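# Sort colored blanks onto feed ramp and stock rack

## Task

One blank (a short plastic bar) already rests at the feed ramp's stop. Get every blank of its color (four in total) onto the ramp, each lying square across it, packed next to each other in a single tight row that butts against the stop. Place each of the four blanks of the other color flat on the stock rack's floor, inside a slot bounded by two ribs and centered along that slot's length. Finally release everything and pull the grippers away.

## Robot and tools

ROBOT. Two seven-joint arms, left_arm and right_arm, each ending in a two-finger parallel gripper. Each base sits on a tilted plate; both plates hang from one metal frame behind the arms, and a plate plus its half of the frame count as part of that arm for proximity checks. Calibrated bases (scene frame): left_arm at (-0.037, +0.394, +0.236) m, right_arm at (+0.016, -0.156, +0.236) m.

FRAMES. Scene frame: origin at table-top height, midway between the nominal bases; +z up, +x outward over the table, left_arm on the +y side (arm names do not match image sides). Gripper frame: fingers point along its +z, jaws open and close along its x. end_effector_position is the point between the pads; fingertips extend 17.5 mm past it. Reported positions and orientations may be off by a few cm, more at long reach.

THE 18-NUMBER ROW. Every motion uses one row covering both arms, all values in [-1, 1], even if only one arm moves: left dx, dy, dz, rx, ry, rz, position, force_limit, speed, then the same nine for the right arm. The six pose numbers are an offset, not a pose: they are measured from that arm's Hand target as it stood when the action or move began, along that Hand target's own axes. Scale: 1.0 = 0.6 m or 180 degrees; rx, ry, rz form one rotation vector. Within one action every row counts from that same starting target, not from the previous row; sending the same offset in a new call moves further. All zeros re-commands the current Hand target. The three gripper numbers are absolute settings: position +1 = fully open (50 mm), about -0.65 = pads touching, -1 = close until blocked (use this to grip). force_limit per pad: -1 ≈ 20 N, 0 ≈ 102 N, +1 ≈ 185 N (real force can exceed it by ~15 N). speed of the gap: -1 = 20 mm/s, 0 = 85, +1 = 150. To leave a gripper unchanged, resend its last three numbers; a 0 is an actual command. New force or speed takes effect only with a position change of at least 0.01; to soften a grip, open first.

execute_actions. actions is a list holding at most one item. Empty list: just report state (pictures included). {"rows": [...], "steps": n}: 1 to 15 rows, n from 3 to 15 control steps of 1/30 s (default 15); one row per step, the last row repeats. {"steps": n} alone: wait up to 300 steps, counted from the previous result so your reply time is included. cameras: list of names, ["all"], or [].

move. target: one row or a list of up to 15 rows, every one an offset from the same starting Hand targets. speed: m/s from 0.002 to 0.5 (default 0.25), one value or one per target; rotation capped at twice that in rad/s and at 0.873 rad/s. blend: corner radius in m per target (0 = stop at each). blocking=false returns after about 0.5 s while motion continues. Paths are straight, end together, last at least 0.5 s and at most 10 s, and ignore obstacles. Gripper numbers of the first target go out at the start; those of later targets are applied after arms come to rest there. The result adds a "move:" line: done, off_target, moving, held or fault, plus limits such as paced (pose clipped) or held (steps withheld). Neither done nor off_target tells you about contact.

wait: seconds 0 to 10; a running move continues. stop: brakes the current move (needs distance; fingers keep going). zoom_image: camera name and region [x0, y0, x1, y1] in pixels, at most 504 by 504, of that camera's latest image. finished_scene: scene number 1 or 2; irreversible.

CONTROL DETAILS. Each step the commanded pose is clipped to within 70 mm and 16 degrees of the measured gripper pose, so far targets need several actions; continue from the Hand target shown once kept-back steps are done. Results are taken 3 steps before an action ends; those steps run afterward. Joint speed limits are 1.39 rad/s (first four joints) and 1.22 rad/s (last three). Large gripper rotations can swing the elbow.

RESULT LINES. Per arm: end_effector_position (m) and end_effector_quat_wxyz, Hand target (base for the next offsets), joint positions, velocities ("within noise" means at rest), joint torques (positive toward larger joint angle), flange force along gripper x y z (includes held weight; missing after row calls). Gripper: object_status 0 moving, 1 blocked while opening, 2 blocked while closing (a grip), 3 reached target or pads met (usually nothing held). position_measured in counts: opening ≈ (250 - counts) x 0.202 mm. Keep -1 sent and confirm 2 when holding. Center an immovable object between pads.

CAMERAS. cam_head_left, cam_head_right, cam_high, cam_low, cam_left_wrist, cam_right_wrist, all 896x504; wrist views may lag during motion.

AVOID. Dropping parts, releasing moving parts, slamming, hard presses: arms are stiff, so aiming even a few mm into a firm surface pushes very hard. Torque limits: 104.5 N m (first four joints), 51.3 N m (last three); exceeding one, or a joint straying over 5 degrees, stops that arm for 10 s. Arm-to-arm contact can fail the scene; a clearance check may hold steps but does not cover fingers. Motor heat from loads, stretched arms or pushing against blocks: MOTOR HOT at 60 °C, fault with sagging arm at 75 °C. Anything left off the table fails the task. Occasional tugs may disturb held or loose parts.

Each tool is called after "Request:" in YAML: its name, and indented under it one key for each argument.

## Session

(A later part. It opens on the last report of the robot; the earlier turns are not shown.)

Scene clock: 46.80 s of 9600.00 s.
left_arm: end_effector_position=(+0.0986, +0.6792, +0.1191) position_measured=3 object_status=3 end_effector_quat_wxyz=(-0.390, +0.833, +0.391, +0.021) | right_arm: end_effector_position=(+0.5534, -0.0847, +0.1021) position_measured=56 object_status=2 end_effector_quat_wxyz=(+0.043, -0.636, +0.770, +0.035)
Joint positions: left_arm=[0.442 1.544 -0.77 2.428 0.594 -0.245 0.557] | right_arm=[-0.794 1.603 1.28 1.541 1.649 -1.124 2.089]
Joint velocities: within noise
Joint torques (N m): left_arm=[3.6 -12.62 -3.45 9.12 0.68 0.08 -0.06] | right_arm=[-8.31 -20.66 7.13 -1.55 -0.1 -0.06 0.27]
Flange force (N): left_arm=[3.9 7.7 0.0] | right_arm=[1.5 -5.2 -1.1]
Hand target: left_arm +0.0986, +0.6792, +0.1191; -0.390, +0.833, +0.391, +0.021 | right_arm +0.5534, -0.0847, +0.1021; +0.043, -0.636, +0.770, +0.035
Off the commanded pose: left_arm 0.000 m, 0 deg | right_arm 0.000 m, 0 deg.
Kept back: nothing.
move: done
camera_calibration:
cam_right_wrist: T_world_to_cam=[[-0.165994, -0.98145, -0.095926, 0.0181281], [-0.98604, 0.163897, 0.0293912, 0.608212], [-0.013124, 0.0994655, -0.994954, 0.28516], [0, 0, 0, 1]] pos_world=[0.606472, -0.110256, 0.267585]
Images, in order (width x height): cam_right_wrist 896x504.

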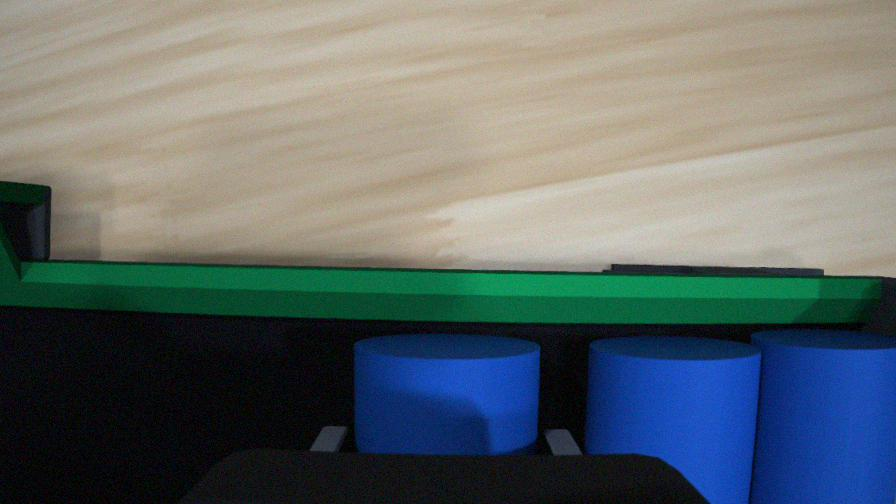

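Request:
move:
  target: [0,0,0,0,0,0,1,0,0, 0,0,0.0017,0,0,0,-1,-0.8,-0.3]
  speed: 0.02
  cameras: []

Request:
move:
  target: [0,0,0,0,0,0,1,0,0, 0,0,0.0017,0,0,0,-1,-0.8,-0.3]
  speed: 0.02
  cameras: ["cam_low","cam_right_wrist"]

Request:
zoom_image:
  camera: "cam_low"
  region: [400, 140, 520, 240]

Scene clock: 47.73 s of 9600.00 s.
left_arm: end_effector_position=(+0.0986, +0.6792, +0.1191) position_measured=3 object_status=3 end_effector_quat_wxyz=(-0.390, +0.833, +0.391, +0.021) | right_arm: end_effector_position=(+0.5535, -0.0846, +0.1010) position_measured=56 object_status=2 end_effector_quat_wxyz=(+0.043, -0.636, +0.770, +0.035)
Joint positions: left_arm=[0.442 1.544 -0.77 2.428 0.594 -0.245 0.557] | right_arm=[-0.794 1.604 1.279 1.541 1.647 -1.123 2.09]
Joint velocities: within noise
Joint torques (N m): left_arm=[3.58 -12.6 -3.49 9.11 0.64 0.04 -0.09] | right_arm=[-8.3 -20.69 7.13 -1.52 -0.11 -0.03 0.26]
Flange force (N): left_arm=[3.8 7.9 -0.2] | right_arm=[1.5 -5.3 -1.0]
Hand target: left_arm +0.0986, +0.6792, +0.1191; -0.390, +0.833, +0.391, +0.021 | right_arm +0.5535, -0.0846, +0.1010; +0.043, -0.636, +0.770, +0.035
Off the commanded pose: left_arm 0.000 m, 0 deg | right_arm 0.000 m, 0 deg.
Kept back: nothing.
move: done
No camera images: "cameras" was empty.

Scene clock: 48.43 s of 9600.00 s.
left_arm: end_effector_position=(+0.0986, +0.6792, +0.1191) position_measured=3 object_status=3 end_effector_quat_wxyz=(-0.390, +0.833, +0.391, +0.021) | right_arm: end_effector_position=(+0.5535, -0.0845, +0.1000) position_measured=56 object_status=2 end_effector_quat_wxyz=(+0.043, -0.636, +0.770, +0.035)
Joint positions: left_arm=[0.442 1.544 -0.77 2.428 0.594 -0.245 0.557] | right_arm=[-0.793 1.606 1.278 1.54 1.646 -1.122 2.09]
Joint velocities: within noise
Joint torques (N m): left_arm=[3.58 -12.6 -3.48 9.14 0.68 0.06 -0.12] | right_arm=[-8.3 -20.68 7.11 -1.53 -0.07 -0.03 0.26]
Flange force (N): left_arm=[3.7 7.8 -0.1] | right_arm=[1.5 -5.2 -1.0]
Hand target: left_arm +0.0986, +0.6792, +0.1191; -0.390, +0.833, +0.391, +0.021 | right_arm +0.5535, -0.0845, +0.1000; +0.043, -0.636, +0.770, +0.035
Off the commanded pose: left_arm 0.000 m, 0 deg | right_arm 0.000 m, 0 deg.
Kept back: nothing.
move: done
camera_calibration:
cam_right_wrist: T_world_to_cam=[[-0.165961, -0.981459, -0.0958871, 0.0181278], [-0.986045, 0.163869, 0.0293503, 0.608297], [-0.0130932, 0.0994201, -0.994959, 0.283095], [0, 0, 0, 1]] pos_world=[0.606524, -0.110035, 0.265553]
Images, in order (width x height): cam_low 896x504, cam_right_wrist 896x504.

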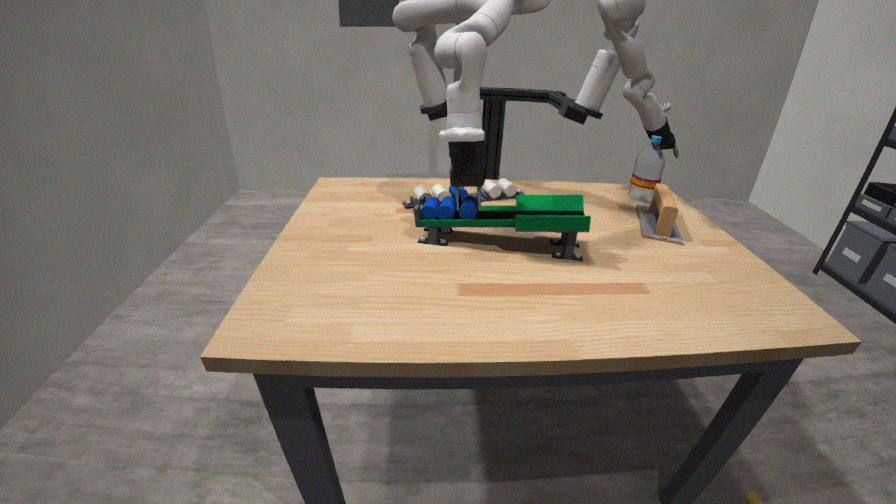

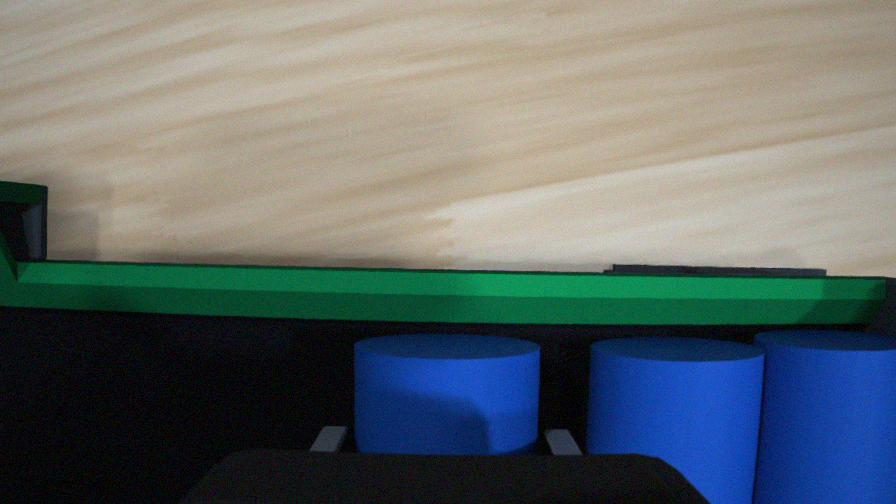

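Scaled by 4.200 from the camera's 896x504 image, which has a finer 1280x720 frame.

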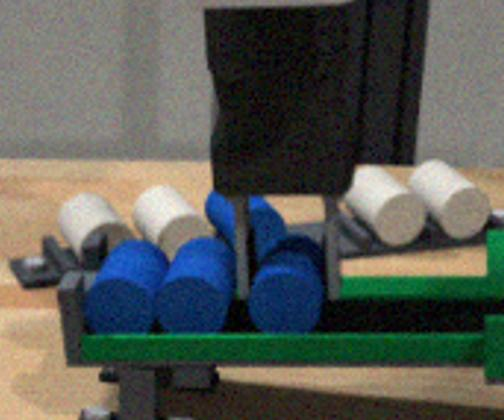

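Request:
move:
  target: [0,0,0,0,0,0,1,0,0, 0,0,0.0025,0,0,0,-1,-0.8,-0.3]
  speed: 0.02
  cameras: []

Request:
move:
  target: [0,0,0,0,0,0,1,0,0, 0,0,0.0012,0,0,0,-1,-0.8,-0.3]
  speed: 0.02
  cameras: ["cam_right_wrist"]

Scene clock: 49.37 s of 9600.00 s.
left_arm: end_effector_position=(+0.0986, +0.6792, +0.1191) position_measured=3 object_status=3 end_effector_quat_wxyz=(-0.390, +0.833, +0.391, +0.021) | right_arm: end_effector_position=(+0.5535, -0.0844, +0.0985) position_measured=56 object_status=2 end_effector_quat_wxyz=(+0.043, -0.636, +0.770, +0.035)
Joint positions: left_arm=[0.442 1.544 -0.77 2.428 0.594 -0.245 0.557] | right_arm=[-0.792 1.608 1.276 1.539 1.644 -1.12 2.09]
Joint velocities: within noise
Joint torques (N m): left_arm=[3.62 -12.65 -3.43 9.17 0.69 0.1 -0.08] | right_arm=[-8.32 -20.71 7.12 -1.56 -0.07 -0.07 0.26]
Flange force (N): left_arm=[3.9 7.8 0.2] | right_arm=[1.6 -5.0 -1.0]
Hand target: left_arm +0.0986, +0.6792, +0.1191; -0.390, +0.833, +0.391, +0.021 | right_arm +0.5535, -0.0844, +0.0985; +0.043, -0.636, +0.770, +0.035
Off the commanded pose: left_arm 0.000 m, 0 deg | right_arm 0.000 m, 0 deg.
Kept back: nothing.
move: done
No camera images: "cameras" was empty.

Scene clock: 50.07 s of 9600.00 s.
left_arm: end_effector_position=(+0.0986, +0.6792, +0.1191) position_measured=3 object_status=3 end_effector_quat_wxyz=(-0.390, +0.833, +0.391, +0.021) | right_arm: end_effector_position=(+0.5536, -0.0843, +0.0979) position_measured=56 object_status=2 end_effector_quat_wxyz=(+0.043, -0.636, +0.770, +0.035)
Joint positions: left_arm=[0.442 1.544 -0.77 2.428 0.594 -0.245 0.557] | right_arm=[-0.792 1.609 1.276 1.538 1.643 -1.12 2.09]
Joint velocities: within noise
Joint torques (N m): left_arm=[3.6 -12.63 -3.5 9.2 0.69 0.07 -0.08] | right_arm=[-7.72 -16.86 4.25 -2.92 -1.22 0.55 0.23]
Flange force (N): left_arm=[3.8 8.0 0.1] | right_arm=[3.6 -1.8 -13.6]
Hand target: left_arm +0.0986, +0.6792, +0.1191; -0.390, +0.833, +0.391, +0.021 | right_arm +0.5535, -0.0843, +0.0978; +0.043, -0.636, +0.770, +0.035
Off the commanded pose: left_arm 0.000 m, 0 deg | right_arm 0.000 m, 0 deg.
Kept back: nothing.
move: done
camera_calibration:
cam_right_wrist: T_world_to_cam=[[-0.165956, -0.981458, -0.0959115, 0.0181734], [-0.986047, 0.163867, 0.0293239, 0.60838], [-0.0130635, 0.0994397, -0.994958, 0.280885], [0, 0, 0, 1]] pos_world=[0.606576, -0.109788, 0.263371]
Images, in order (width x height): cam_right_wrist 896x504.

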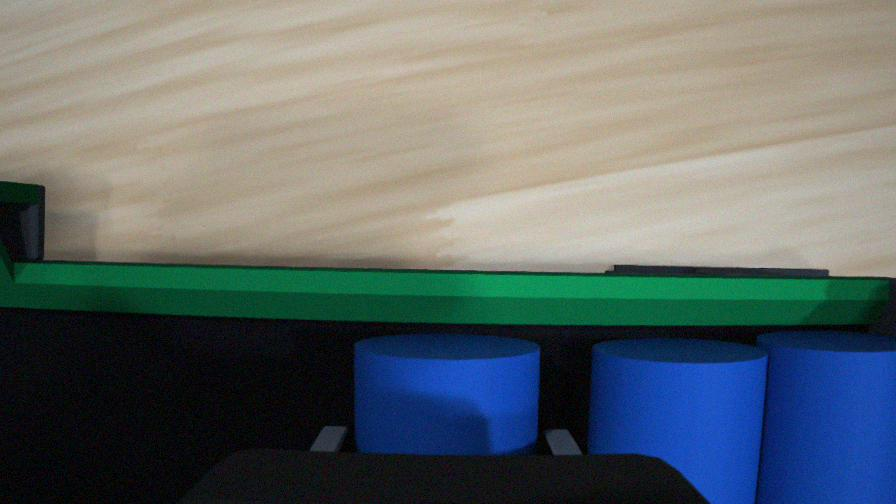

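Request:
move:
  target:
    - [0,0,0,0,0,0,1,0,0, 0,0,-0.001,0,0,0,-1,-0.8,-0.3]
    - [0,0,0,0,0,0,1,0,0, 0,0,-0.001,0,0,0,0.83,-0.8,-0.9]
    - [0,0,0,0,0,0,1,0,0, 0,0,-0.14,0,0,0,0.83,-0.8,-0.9]
  speed: [0.02,0.02,0.1]
  cameras: ["cam_right_wrist","cam_low"]

Request:
zoom_image:
  camera: "cam_low"
  region: [400, 140, 520, 240]

Scene clock: 53.40 s of 9600.00 s.
left_arm: end_effector_position=(+0.0986, +0.6792, +0.1191) position_measured=3 object_status=3 end_effector_quat_wxyz=(-0.390, +0.833, +0.391, +0.021) | right_arm: end_effector_position=(+0.5517, -0.0935, +0.1812) position_measured=29 object_status=3 end_effector_quat_wxyz=(+0.043, -0.636, +0.770, +0.035)
Joint positions: left_arm=[0.442 1.544 -0.77 2.428 0.594 -0.245 0.557] | right_arm=[-0.837 1.481 1.368 1.579 1.764 -1.216 2.066]
Joint velocities: within noise
Joint torques (N m): left_arm=[3.59 -12.63 -3.56 9.16 0.62 0.06 -0.09] | right_arm=[-8.03 -19.63 6.89 -2.43 -0.17 0.13 0.28]
Flange force (N): left_arm=[3.5 8.0 0.0] | right_arm=[1.1 -5.2 -2.5]
Hand target: left_arm +0.0986, +0.6792, +0.1191; -0.390, +0.833, +0.391, +0.021 | right_arm +0.5517, -0.0935, +0.1813; +0.043, -0.636, +0.770, +0.035
Off the commanded pose: left_arm 0.000 m, 0 deg | right_arm 0.000 m, 0 deg.
Kept back: nothing.
move: done
camera_calibration:
cam_right_wrist: T_world_to_cam=[[-0.165971, -0.981457, -0.0958934, 0.0168146], [-0.986043, 0.163878, 0.0293675, 0.605607], [-0.0131081, 0.0994292, -0.994958, 0.364765], [0, 0, 0, 1]] pos_world=[0.604727, -0.119011, 0.346753]
Images, in order (width x height): cam_low 896x504, cam_right_wrist 896x504.

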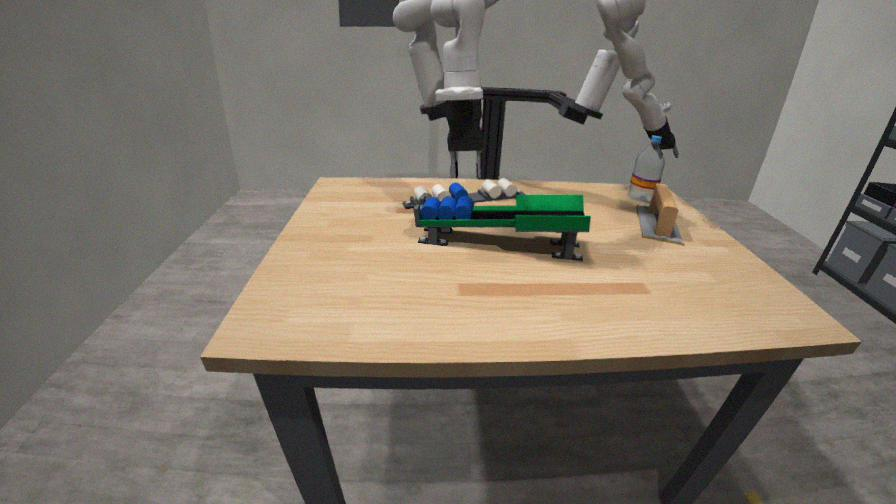

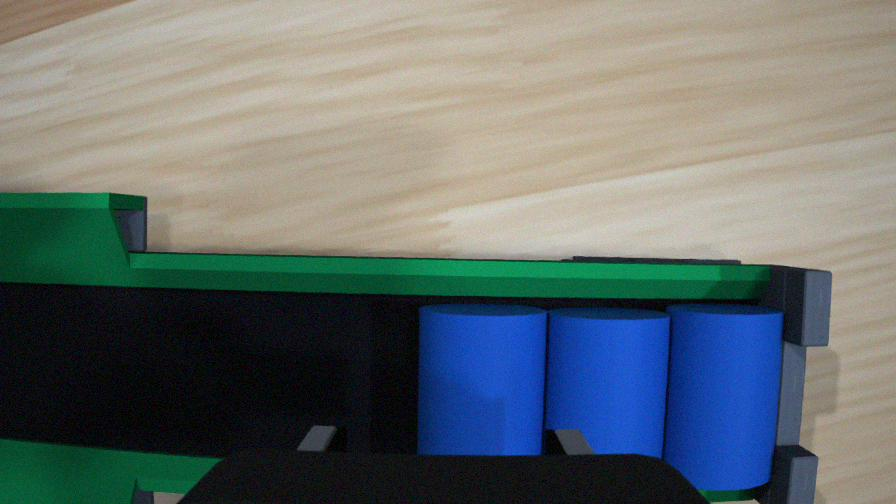

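Scaled by 4.200 from the camera's 896x504 image, which has a finer 1280x720 frame.

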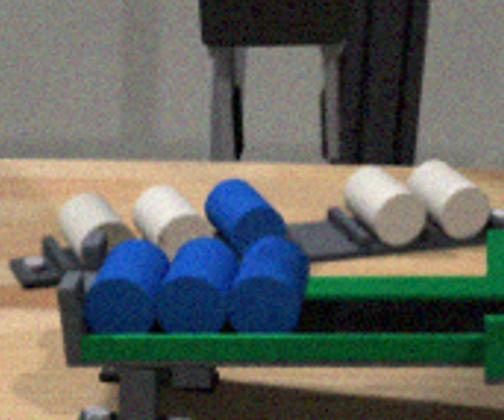

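Request:
move:
  target: [0,0,0,0,0,0,1,0,0, 0.0880,0.3965,0.1265,-0.0090,0.0347,-0.1604,0.83,-0.8,-0.9]
  speed: 0.28
  cameras: ["cam_right_wrist","cam_low"]

Request:
zoom_image:
  camera: "cam_right_wrist"
  region: [200, 200, 704, 470]

Scene clock: 55.27 s of 9600.00 s.
left_arm: end_effector_position=(+0.0986, +0.6792, +0.1191) position_measured=3 object_status=3 end_effector_quat_wxyz=(-0.390, +0.833, +0.391, +0.021) | right_arm: end_effector_position=(+0.3099, -0.0918, +0.0998) position_measured=29 object_status=3 end_effector_quat_wxyz=(+0.000, +0.809, -0.588, +0.000)
Joint positions: left_arm=[0.442 1.544 -0.77 2.428 0.594 -0.245 0.557] | right_arm=[-1.207 1.628 1.107 2.285 1.319 -0.998 2.972]
Joint velocities: left_arm=[within noise] | right_arm=[0 0.001 -0.002 0.003 -0.008 -0.001 0.008]
Joint torques (N m): left_arm=[3.53 -12.66 -3.44 9.16 0.68 0.05 -0.05] | right_arm=[-5.41 -14.19 4.88 2.16 0.47 0.05 0.05]
Flange force (N): left_arm=[3.9 8.2 -0.3] | right_arm=[6.2 -1.9 -1.5]
Hand target: left_arm +0.0986, +0.6792, +0.1191; -0.390, +0.833, +0.391, +0.021 | right_arm +0.3098, -0.0918, +0.0998; +0.000, +0.809, -0.588, +0.000
Off the commanded pose: left_arm 0.000 m, 0 deg | right_arm 0.000 m, 0 deg.
Kept back: nothing.
move: done
camera_calibration:
cam_right_wrist: T_world_to_cam=[[0.330301, -0.943743, 0.0158462, -0.190903], [-0.943544, -0.329694, 0.0320352, 0.310545], [-0.0250086, -0.0255328, -0.999361, 0.273057], [0, 0, 0, 1]] pos_world=[0.362897, -0.0708067, 0.26596]
Images, in order (width x height): cam_low 896x504, cam_right_wrist 896x504.

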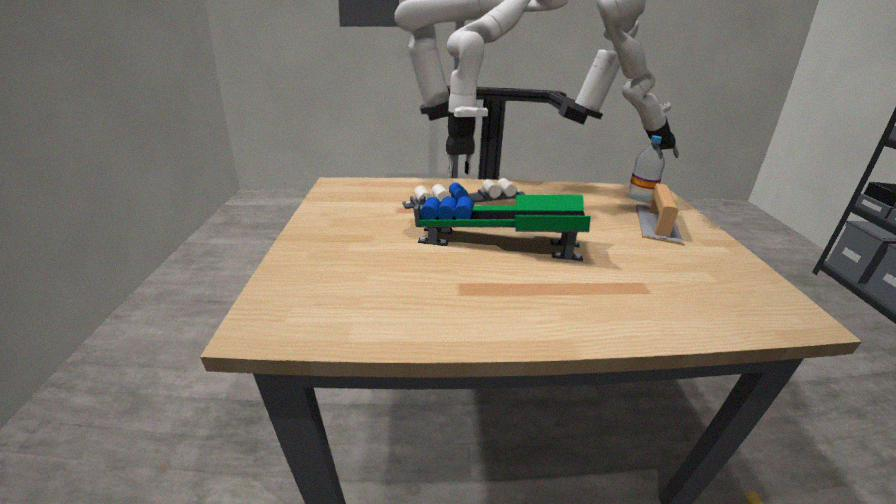

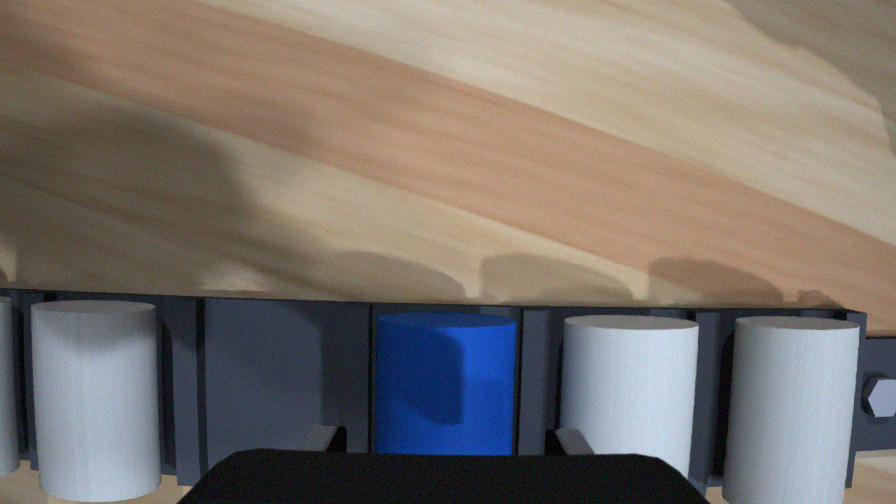

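Scaled by 1.000.

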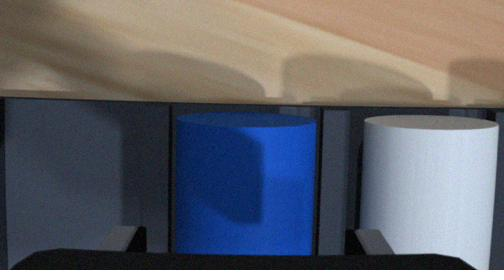

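Request:
move:
  target:
    - [0,0,0,0,0,0,1,0,0, 0.0007,0,0.1,0,0,0,0.83,-0.8,-0.9]
    - [0,0,0,0,0,0,1,0,0, 0.0007,0,0.1,0,0,0,-1,-0.8,-0.3]
    - [0,0,0,0,0,0,1,0,0, 0.0007,0,-0.12,0,0,0,-1,-0.8,-0.3]
  speed: [0.1,0.1,0.15]
  cameras: ["cam_right_wrist","cam_low"]

Scene clock: 58.97 s of 9600.00 s.
left_arm: end_effector_position=(+0.0986, +0.6792, +0.1191) position_measured=3 object_status=3 end_effector_quat_wxyz=(-0.390, +0.833, +0.391, +0.021) | right_arm: end_effector_position=(+0.3099, -0.0922, +0.1717) position_measured=56 object_status=2 end_effector_quat_wxyz=(+0.000, +0.809, -0.588, +0.000)
Joint positions: left_arm=[0.442 1.544 -0.77 2.428 0.594 -0.245 0.557] | right_arm=[-1.269 1.461 1.249 2.317 1.567 -1.003 2.865]
Joint velocities: left_arm=[within noise] | right_arm=[-0.001 -0.002 0.003 -0.002 0.006 -0.001 -0.004]
Joint torques (N m): left_arm=[3.52 -12.63 -3.51 9.09 0.66 0.03 -0.08] | right_arm=[-5.24 -13.48 5.26 0.14 -0.03 0.17 0.18]
Flange force (N): left_arm=[3.6 8.0 -0.5] | right_arm=[5.0 -2.6 -2.2]
Hand target: left_arm +0.0986, +0.6792, +0.1191; -0.390, +0.833, +0.391, +0.021 | right_arm +0.3099, -0.0922, +0.1718; +0.000, +0.809, -0.588, +0.000
Off the commanded pose: left_arm 0.000 m, 0 deg | right_arm 0.000 m, 0 deg.
Kept back: nothing.
move: done
camera_calibration:
cam_right_wrist: T_world_to_cam=[[0.33038, -0.943716, 0.0157734, -0.192495], [-0.943519, -0.329779, 0.0318934, 0.308106], [-0.0248966, -0.0254194, -0.999367, 0.344883], [0, 0, 0, 1]] pos_world=[0.362887, -0.0712868, 0.337874]
Images, in order (width x height): cam_low 896x504, cam_right_wrist 896x504.

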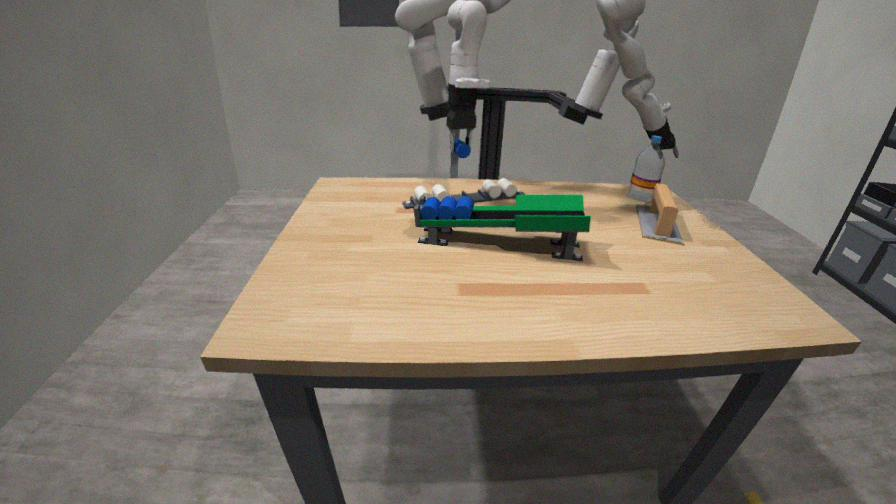

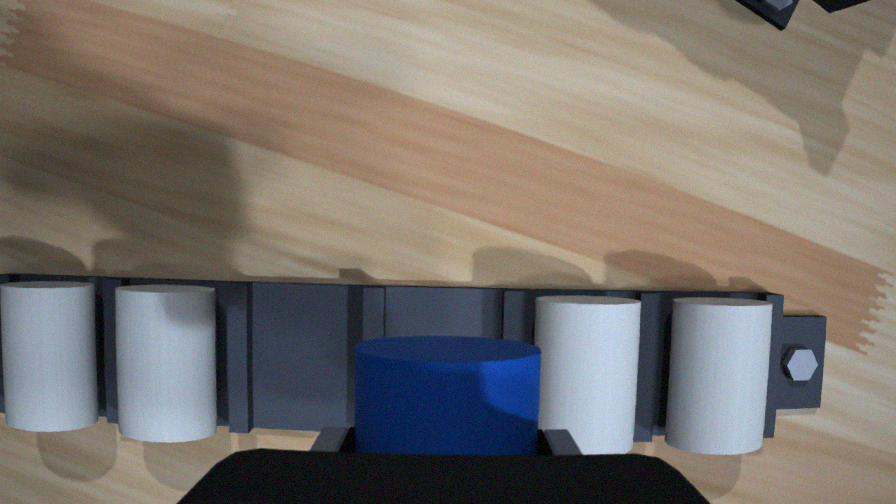

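Request:
move:
  target:
    - [0,0,0,0,0,0,1,0,0, 0.0469,-0.3179,-0.0053,0.0090,-0.0347,0.1604,-1,-0.8,-0.3]
    - [0,0,0,0,0,0,1,0,0, 0.0609,-0.4199,0.0578,0.0090,-0.0347,0.1604,-1,-0.8,-0.3]
  speed: [0.28,0.12]
  blend: [0.02,0]
  cameras: ["cam_right_wrist","cam_low"]

Request:
zoom_image:
  camera: "cam_low"
  region: [400, 140, 540, 240]

Scene clock: 61.87 s of 9600.00 s.
left_arm: end_effector_position=(+0.0986, +0.6792, +0.1191) position_measured=3 object_status=3 end_effector_quat_wxyz=(-0.390, +0.833, +0.391, +0.021) | right_arm: end_effector_position=(+0.5608, -0.0490, +0.1373) position_measured=56 object_status=2 end_effector_quat_wxyz=(+0.043, -0.636, +0.770, +0.035)
Joint positions: left_arm=[0.442 1.544 -0.77 2.428 0.594 -0.245 0.557] | right_arm=[-0.852 1.557 1.294 1.493 1.728 -1.154 1.964]
Joint velocities: within noise
Joint torques (N m): left_arm=[3.56 -12.63 -3.52 9.05 0.64 0.06 -0.09] | right_arm=[-8.22 -21.03 7.11 -2.04 -0.09 -0.01 0.51]
Flange force (N): left_arm=[3.5 7.7 -0.2] | right_arm=[-0.2 -6.4 -1.2]
Hand target: left_arm +0.0986, +0.6792, +0.1191; -0.390, +0.833, +0.391, +0.021 | right_arm +0.5608, -0.0490, +0.1373; +0.043, -0.636, +0.770, +0.035
Off the commanded pose: left_arm 0.000 m, 0 deg | right_arm 0.000 m, 0 deg.
Kept back: nothing.
move: done; blend cut to 0 m at target 1
camera_calibration:
cam_right_wrist: T_world_to_cam=[[-0.165934, -0.981454, -0.095985, 0.0578024], [-0.986049, 0.163835, 0.0294059, 0.608533], [-0.0131349, 0.0995254, -0.994948, 0.316766], [0, 0, 0, 1]] pos_world=[0.613795, -0.0744949, 0.302819]
Images, in order (width x height): cam_low 896x504, cam_right_wrist 896x504.

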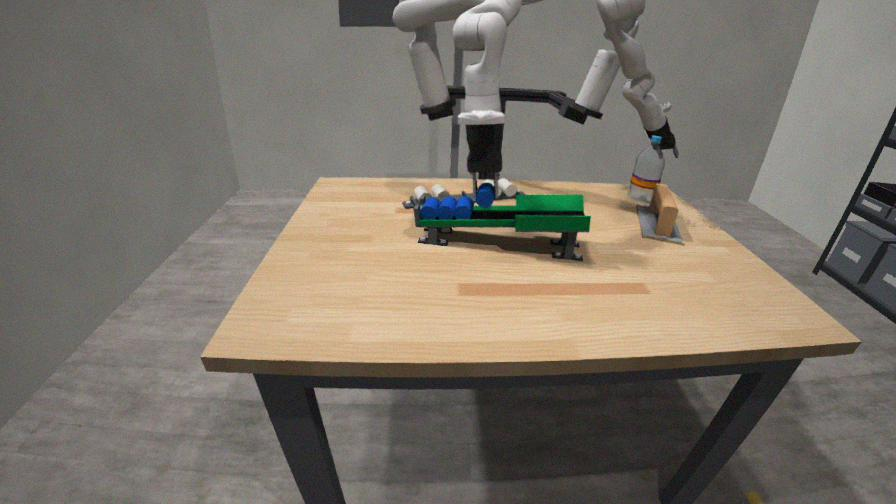

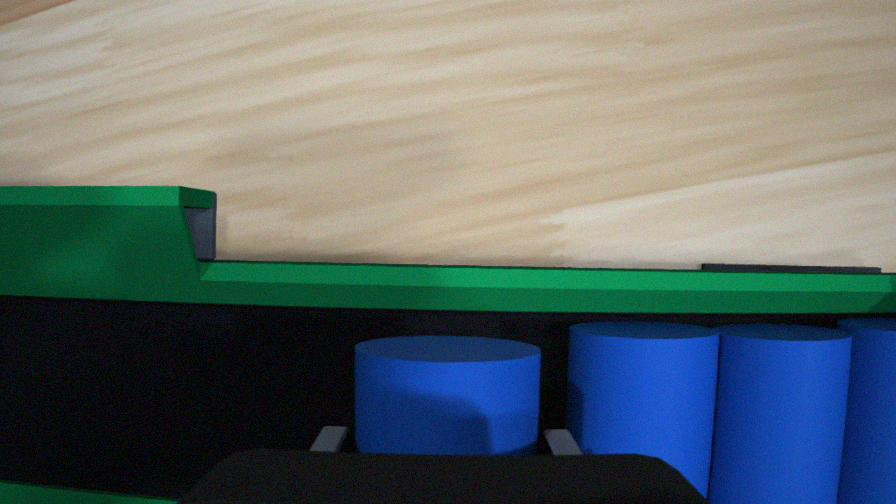

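Scaled by 3.600 from the camera's 896x504 image, which has a finer 1280x720 frame.

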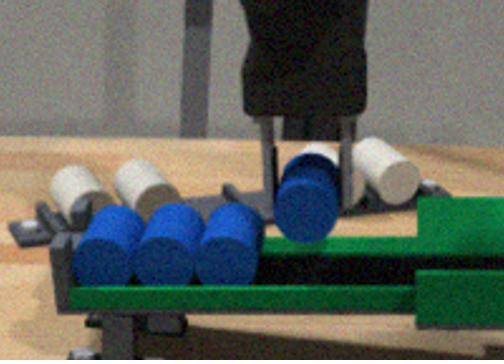

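Request:
move:
  target: [0,0,0,0,0,0,1,0,0, 0,-0.0005,0.0533,0,0,0,-1,-0.8,-0.3]
  speed: 0.06
  cameras: ["cam_low"]

Request:
move:
  target: [0,0,0,0,0,0,1,0,0, 0,0,0.0033,0,0,0,-1,-0.8,-0.3]
  speed: 0.02
  cameras: ["cam_right_wrist"]

Scene clock: 62.93 s of 9600.00 s.
left_arm: end_effector_position=(+0.0986, +0.6792, +0.1191) position_measured=3 object_status=3 end_effector_quat_wxyz=(-0.390, +0.833, +0.391, +0.021) | right_arm: end_effector_position=(+0.5618, -0.0456, +0.1056) position_measured=56 object_status=2 end_effector_quat_wxyz=(+0.043, -0.636, +0.770, +0.035)
Joint positions: left_arm=[0.442 1.544 -0.77 2.428 0.594 -0.245 0.557] | right_arm=[-0.833 1.606 1.262 1.47 1.688 -1.117 1.969]
Joint velocities: within noise
Joint torques (N m): left_arm=[3.53 -12.68 -3.43 9.1 0.67 0.09 -0.13] | right_arm=[-8.3 -21.33 6.89 -1.88 -0.12 -0.1 0.25]
Flange force (N): left_arm=[3.6 7.9 -0.2] | right_arm=[0.9 -5.5 -1.1]
Hand target: left_arm +0.0986, +0.6792, +0.1191; -0.390, +0.833, +0.391, +0.021 | right_arm +0.5618, -0.0456, +0.1055; +0.043, -0.636, +0.770, +0.035
Off the commanded pose: left_arm 0.000 m, 0 deg | right_arm 0.000 m, 0 deg.
Kept back: nothing.
move: done
Images, in order (width x height): cam_low 896x504.

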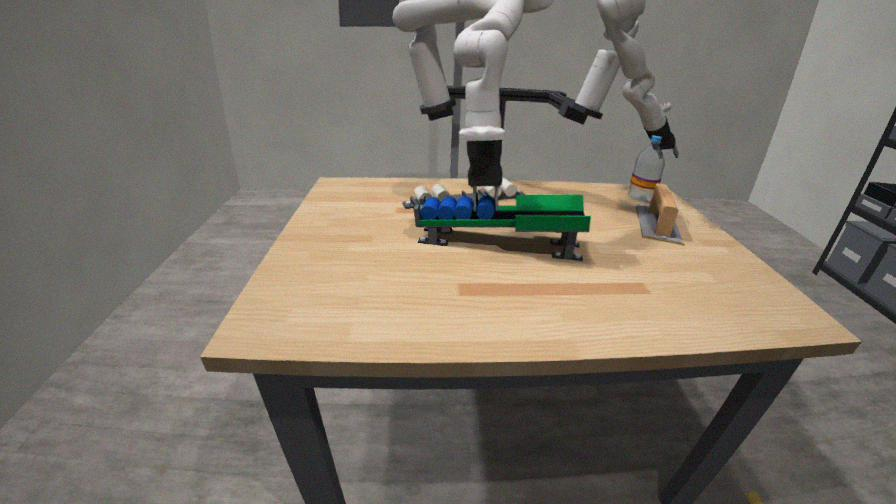

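Scene clock: 63.63 s of 9600.00 s.
left_arm: end_effector_position=(+0.0986, +0.6792, +0.1191) position_measured=3 object_status=3 end_effector_quat_wxyz=(-0.390, +0.833, +0.391, +0.021) | right_arm: end_effector_position=(+0.5619, -0.0453, +0.1036) position_measured=56 object_status=2 end_effector_quat_wxyz=(+0.043, -0.636, +0.770, +0.035)
Joint positions: left_arm=[0.442 1.544 -0.77 2.428 0.594 -0.245 0.557] | right_arm=[-0.832 1.61 1.26 1.468 1.685 -1.115 1.969]
Joint velocities: within noise
Joint torques (N m): left_arm=[3.57 -12.58 -3.46 9.15 0.67 0.06 -0.07] | right_arm=[-8.34 -21.38 7.07 -1.94 -0.08 0.02 0.27]
Flange force (N): left_arm=[3.9 7.9 -0.2] | right_arm=[1.0 -5.3 -1.0]
Hand target: left_arm +0.0986, +0.6792, +0.1191; -0.390, +0.833, +0.391, +0.021 | right_arm +0.5619, -0.0453, +0.1036; +0.043, -0.636, +0.770, +0.035
Off the commanded pose: left_arm 0.000 m, 0 deg | right_arm 0.000 m, 0 deg.
Kept back: nothing.
move: done
camera_calibration:
cam_right_wrist: T_world_to_cam=[[-0.165962, -0.981459, -0.0958856, 0.0583142], [-0.986045, 0.16387, 0.0293582, 0.61003], [-0.0131011, 0.0994198, -0.994959, 0.282826], [0, 0, 0, 1]] pos_world=[0.6149, -0.0708508, 0.269083]
Images, in order (width x height): cam_right_wrist 896x504.

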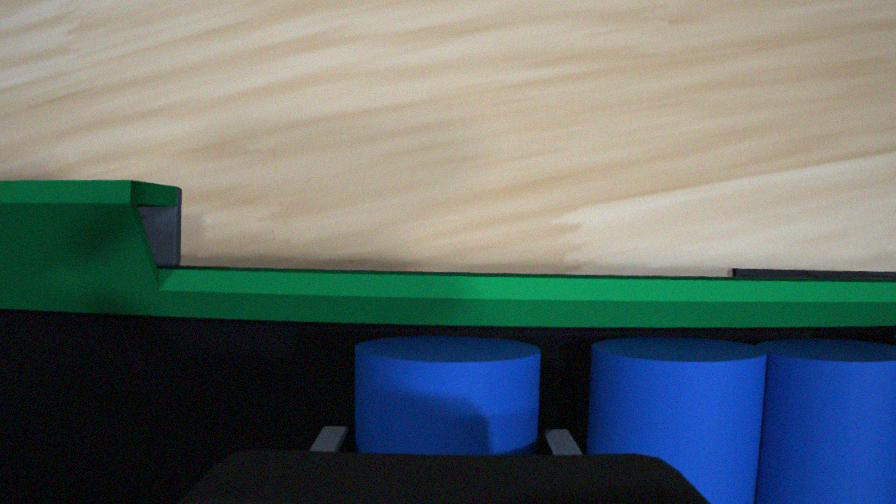

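Request:
move:
  target: [0,0,0,0,0,0,1,0,0, 0,0,0.0018,0,0,0,-1,-0.8,-0.3]
  speed: 0.02
  cameras: []

Scene clock: 64.57 s of 9600.00 s.
left_arm: end_effector_position=(+0.0986, +0.6792, +0.1191) position_measured=3 object_status=3 end_effector_quat_wxyz=(-0.390, +0.833, +0.391, +0.021) | right_arm: end_effector_position=(+0.5619, -0.0452, +0.1025) position_measured=56 object_status=2 end_effector_quat_wxyz=(+0.044, -0.636, +0.770, +0.035)
Joint positions: left_arm=[0.442 1.544 -0.77 2.428 0.594 -0.245 0.557] | right_arm=[-0.831 1.611 1.259 1.467 1.684 -1.114 1.969]
Joint velocities: within noise
Joint torques (N m): left_arm=[3.58 -12.57 -3.46 9.14 0.65 0.07 -0.05] | right_arm=[-7.98 -18.29 4.79 -2.85 -0.89 0.45 0.26]
Flange force (N): left_arm=[4.0 7.8 -0.2] | right_arm=[2.8 -3.1 -10.4]
Hand target: left_arm +0.0986, +0.6792, +0.1191; -0.390, +0.833, +0.391, +0.021 | right_arm +0.5619, -0.0452, +0.1025; +0.043, -0.636, +0.770, +0.035
Off the commanded pose: left_arm 0.000 m, 0 deg | right_arm 0.000 m, 0 deg.
Kept back: nothing.
move: done
No camera images: "cameras" was empty.

Contact. Release and lift.

Request:
move:
  target:
    - [0,0,0,0,0,0,1,0,0, 0,0,-0.0007,0,0,0,-1,-0.8,-0.3]
    - [0,0,0,0,0,0,1,0,0, 0,0,-0.0007,0,0,0,0.83,-0.8,-0.9]
    - [0,0,0,0,0,0,1,0,0, 0,0,-0.16,0,0,0,0.83,-0.8,-0.9]
  speed: [0.02,0.02,0.1]
  cameras: ["cam_right_wrist","cam_low","cam_high"]

Request:
zoom_image:
  camera: "cam_low"
  region: [400, 140, 540, 240]

Request:
zoom_image:
  camera: "cam_high"
  region: [340, 200, 480, 320]

Scene clock: 68.00 s of 9600.00 s.
left_arm: end_effector_position=(+0.0986, +0.6792, +0.1191) position_measured=3 object_status=3 end_effector_quat_wxyz=(-0.390, +0.833, +0.391, +0.021) | right_arm: end_effector_position=(+0.5598, -0.0558, +0.1978) position_measured=29 object_status=3 end_effector_quat_wxyz=(+0.043, -0.636, +0.770, +0.035)
Joint positions: left_arm=[0.442 1.544 -0.77 2.428 0.594 -0.245 0.557] | right_arm=[-0.882 1.467 1.359 1.51 1.812 -1.228 1.943]
Joint velocities: within noise
Joint torques (N m): left_arm=[3.61 -12.57 -3.49 9.14 0.65 0.08 -0.05] | right_arm=[-8.06 -20.19 7.05 -2.94 -0.09 -0.02 0.31]
Flange force (N): left_arm=[3.8 7.7 0.0] | right_arm=[0.7 -4.9 -1.9]
Hand target: left_arm +0.0986, +0.6792, +0.1191; -0.390, +0.833, +0.391, +0.021 | right_arm +0.5598, -0.0558, +0.1979; +0.043, -0.636, +0.770, +0.035
Off the commanded pose: left_arm 0.000 m, 0 deg | right_arm 0.000 m, 0 deg.
Kept back: nothing.
move: done
camera_calibration:
cam_right_wrist: T_world_to_cam=[[-0.165985, -0.981454, -0.0958954, 0.0567918], [-0.98604, 0.163886, 0.029422, 0.606884], [-0.0131604, 0.0994403, -0.994956, 0.377652], [0, 0, 0, 1]] pos_world=[0.612809, -0.0812752, 0.363337]
Images, in order (width x height): cam_high 896x504, cam_low 896x504, cam_right_wrist 896x504.

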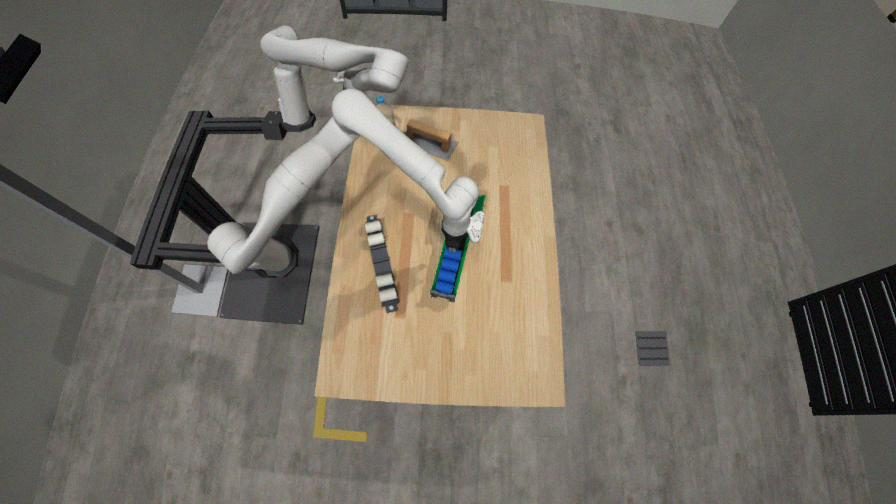

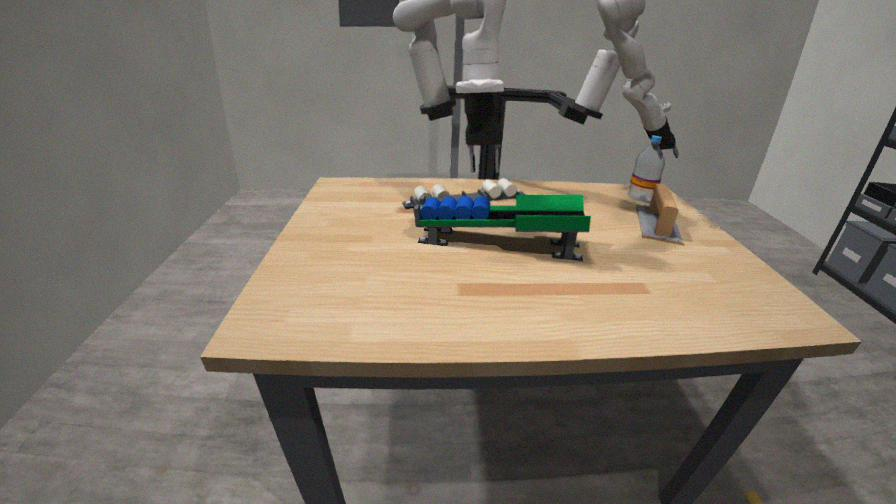

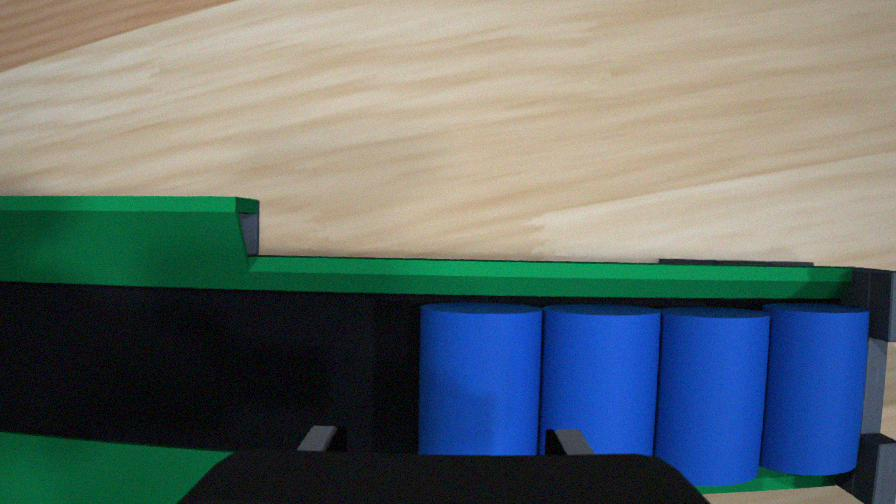

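Scaled by 3.600 from the camera's 896x504 image, which has a finer 1280x720 frame.

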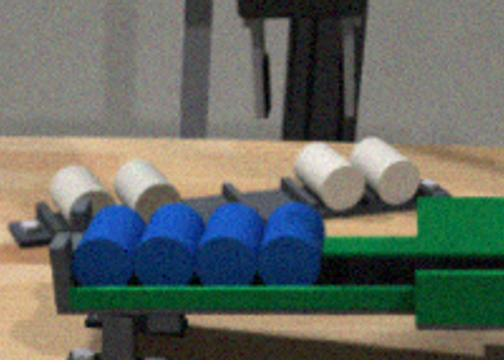

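Scaled by 3.600 from the camera's 896x504 image, which has a finer 1280x720 frame.

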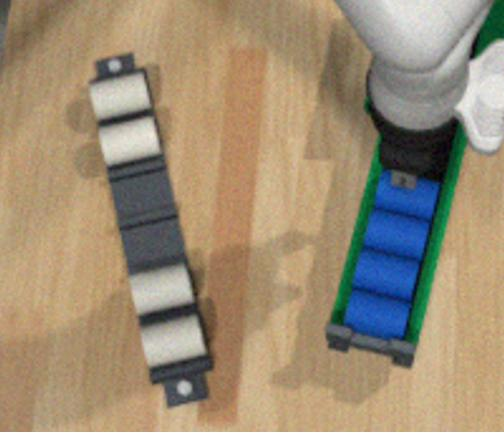

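Request:
zoom_image:
  camera: "cam_right_wrist"
  region: [400, 280, 896, 500]

Scaled by 1.016 from the camera's 896x504 image, which has a finer 1280x720 frame.

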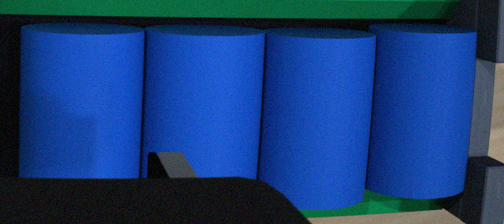

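Request:
move:
  target: [0,0,0,0,0,0,1,0,0, 0,0.1,-0.17,0,0,0,0.83,-0.8,-0.9]
  speed: 0.25
  cameras: ["cam_right_wrist","cam_head_left","cam_low"]

Request:
zoom_image:
  camera: "cam_right_wrist"
  region: [392, 0, 896, 504]

Request:
zoom_image:
  camera: "cam_head_left"
  region: [370, 180, 530, 340]

Scene clock: 69.23 s of 9600.00 s.
left_arm: end_effector_position=(+0.0986, +0.6792, +0.1191) position_measured=3 object_status=3 end_effector_quat_wxyz=(-0.390, +0.833, +0.391, +0.021) | right_arm: end_effector_position=(+0.4986, -0.0556, +0.2991) position_measured=29 object_status=3 end_effector_quat_wxyz=(+0.043, -0.636, +0.770, +0.035)
Joint positions: left_arm=[0.442 1.544 -0.77 2.428 0.594 -0.245 0.557] | right_arm=[-1.058 1.303 1.484 1.688 1.947 -1.316 1.953]
Joint velocities: within noise
Joint torques (N m): left_arm=[3.59 -12.62 -3.42 9.13 0.69 0.03 -0.1] | right_arm=[-7.26 -16.79 7 -4.1 -0.24 -0.01 0.27]
Flange force (N): left_arm=[4.0 8.0 -0.2] | right_arm=[1.3 -4.4 -2.6]
Hand target: left_arm +0.0986, +0.6792, +0.1191; -0.390, +0.833, +0.391, +0.021 | right_arm +0.4986, -0.0556, +0.2992; +0.043, -0.636, +0.770, +0.035
Off the commanded pose: left_arm 0.000 m, 0 deg | right_arm 0.000 m, 0 deg.
Kept back: nothing.
move: done
camera_calibration:
cam_right_wrist: T_world_to_cam=[[-0.165981, -0.981454, -0.0959107, 0.0565011], [-0.986041, 0.16388, 0.0294379, 0.543598], [-0.0131742, 0.099458, -0.994955, 0.477652], [0, 0, 0, 1]] pos_world=[0.551681, -0.0811378, 0.464659]
Images, in order (width x height): cam_head_left 896x504, cam_low 896x504, cam_right_wrist 896x504.

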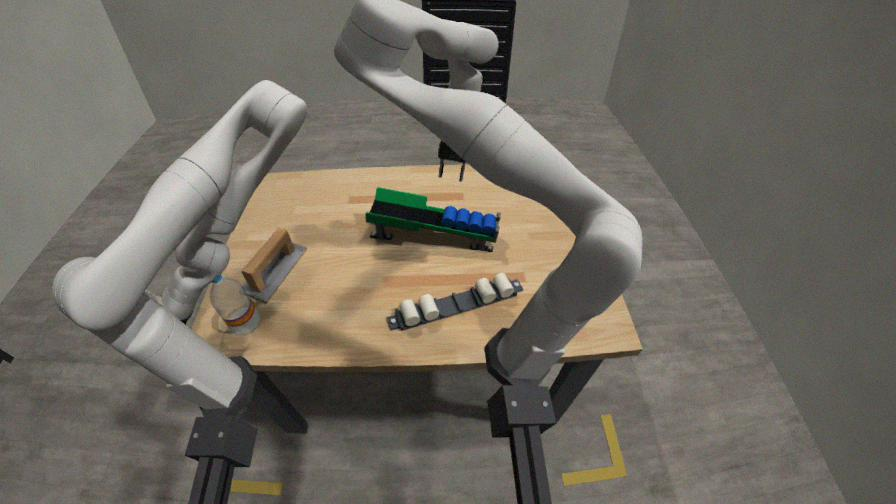

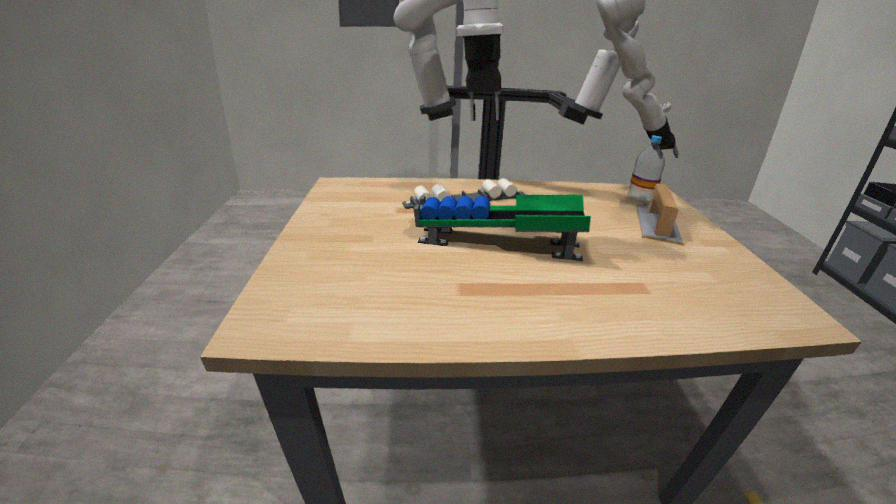

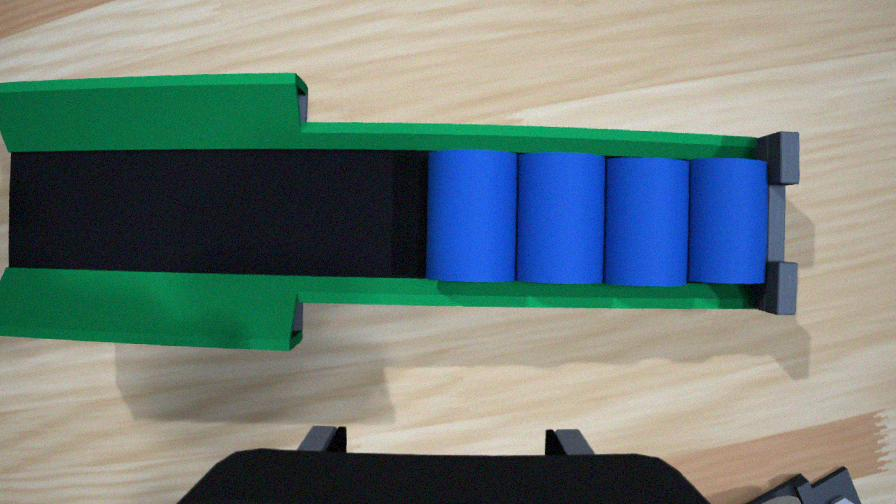

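Scaled by 1.000.

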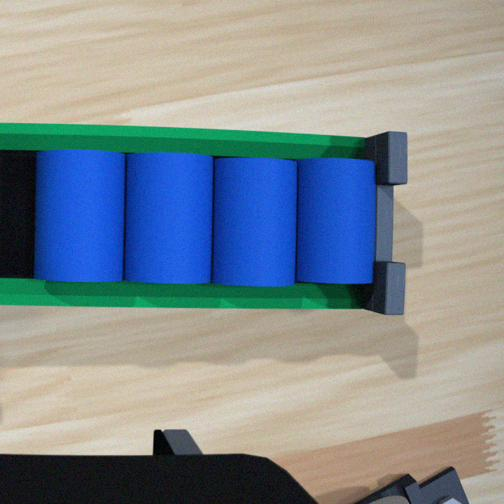

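Scaled by 3.150 from the camera's 896x504 image, which has a finer 1280x720 frame.

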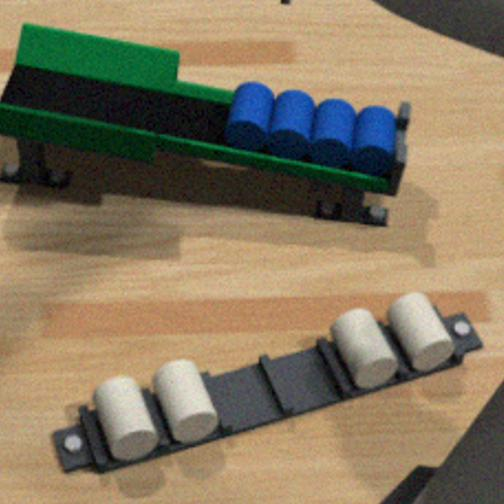

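Request:
finished_scene:
  scene: 1

The scene is finished: the task was done.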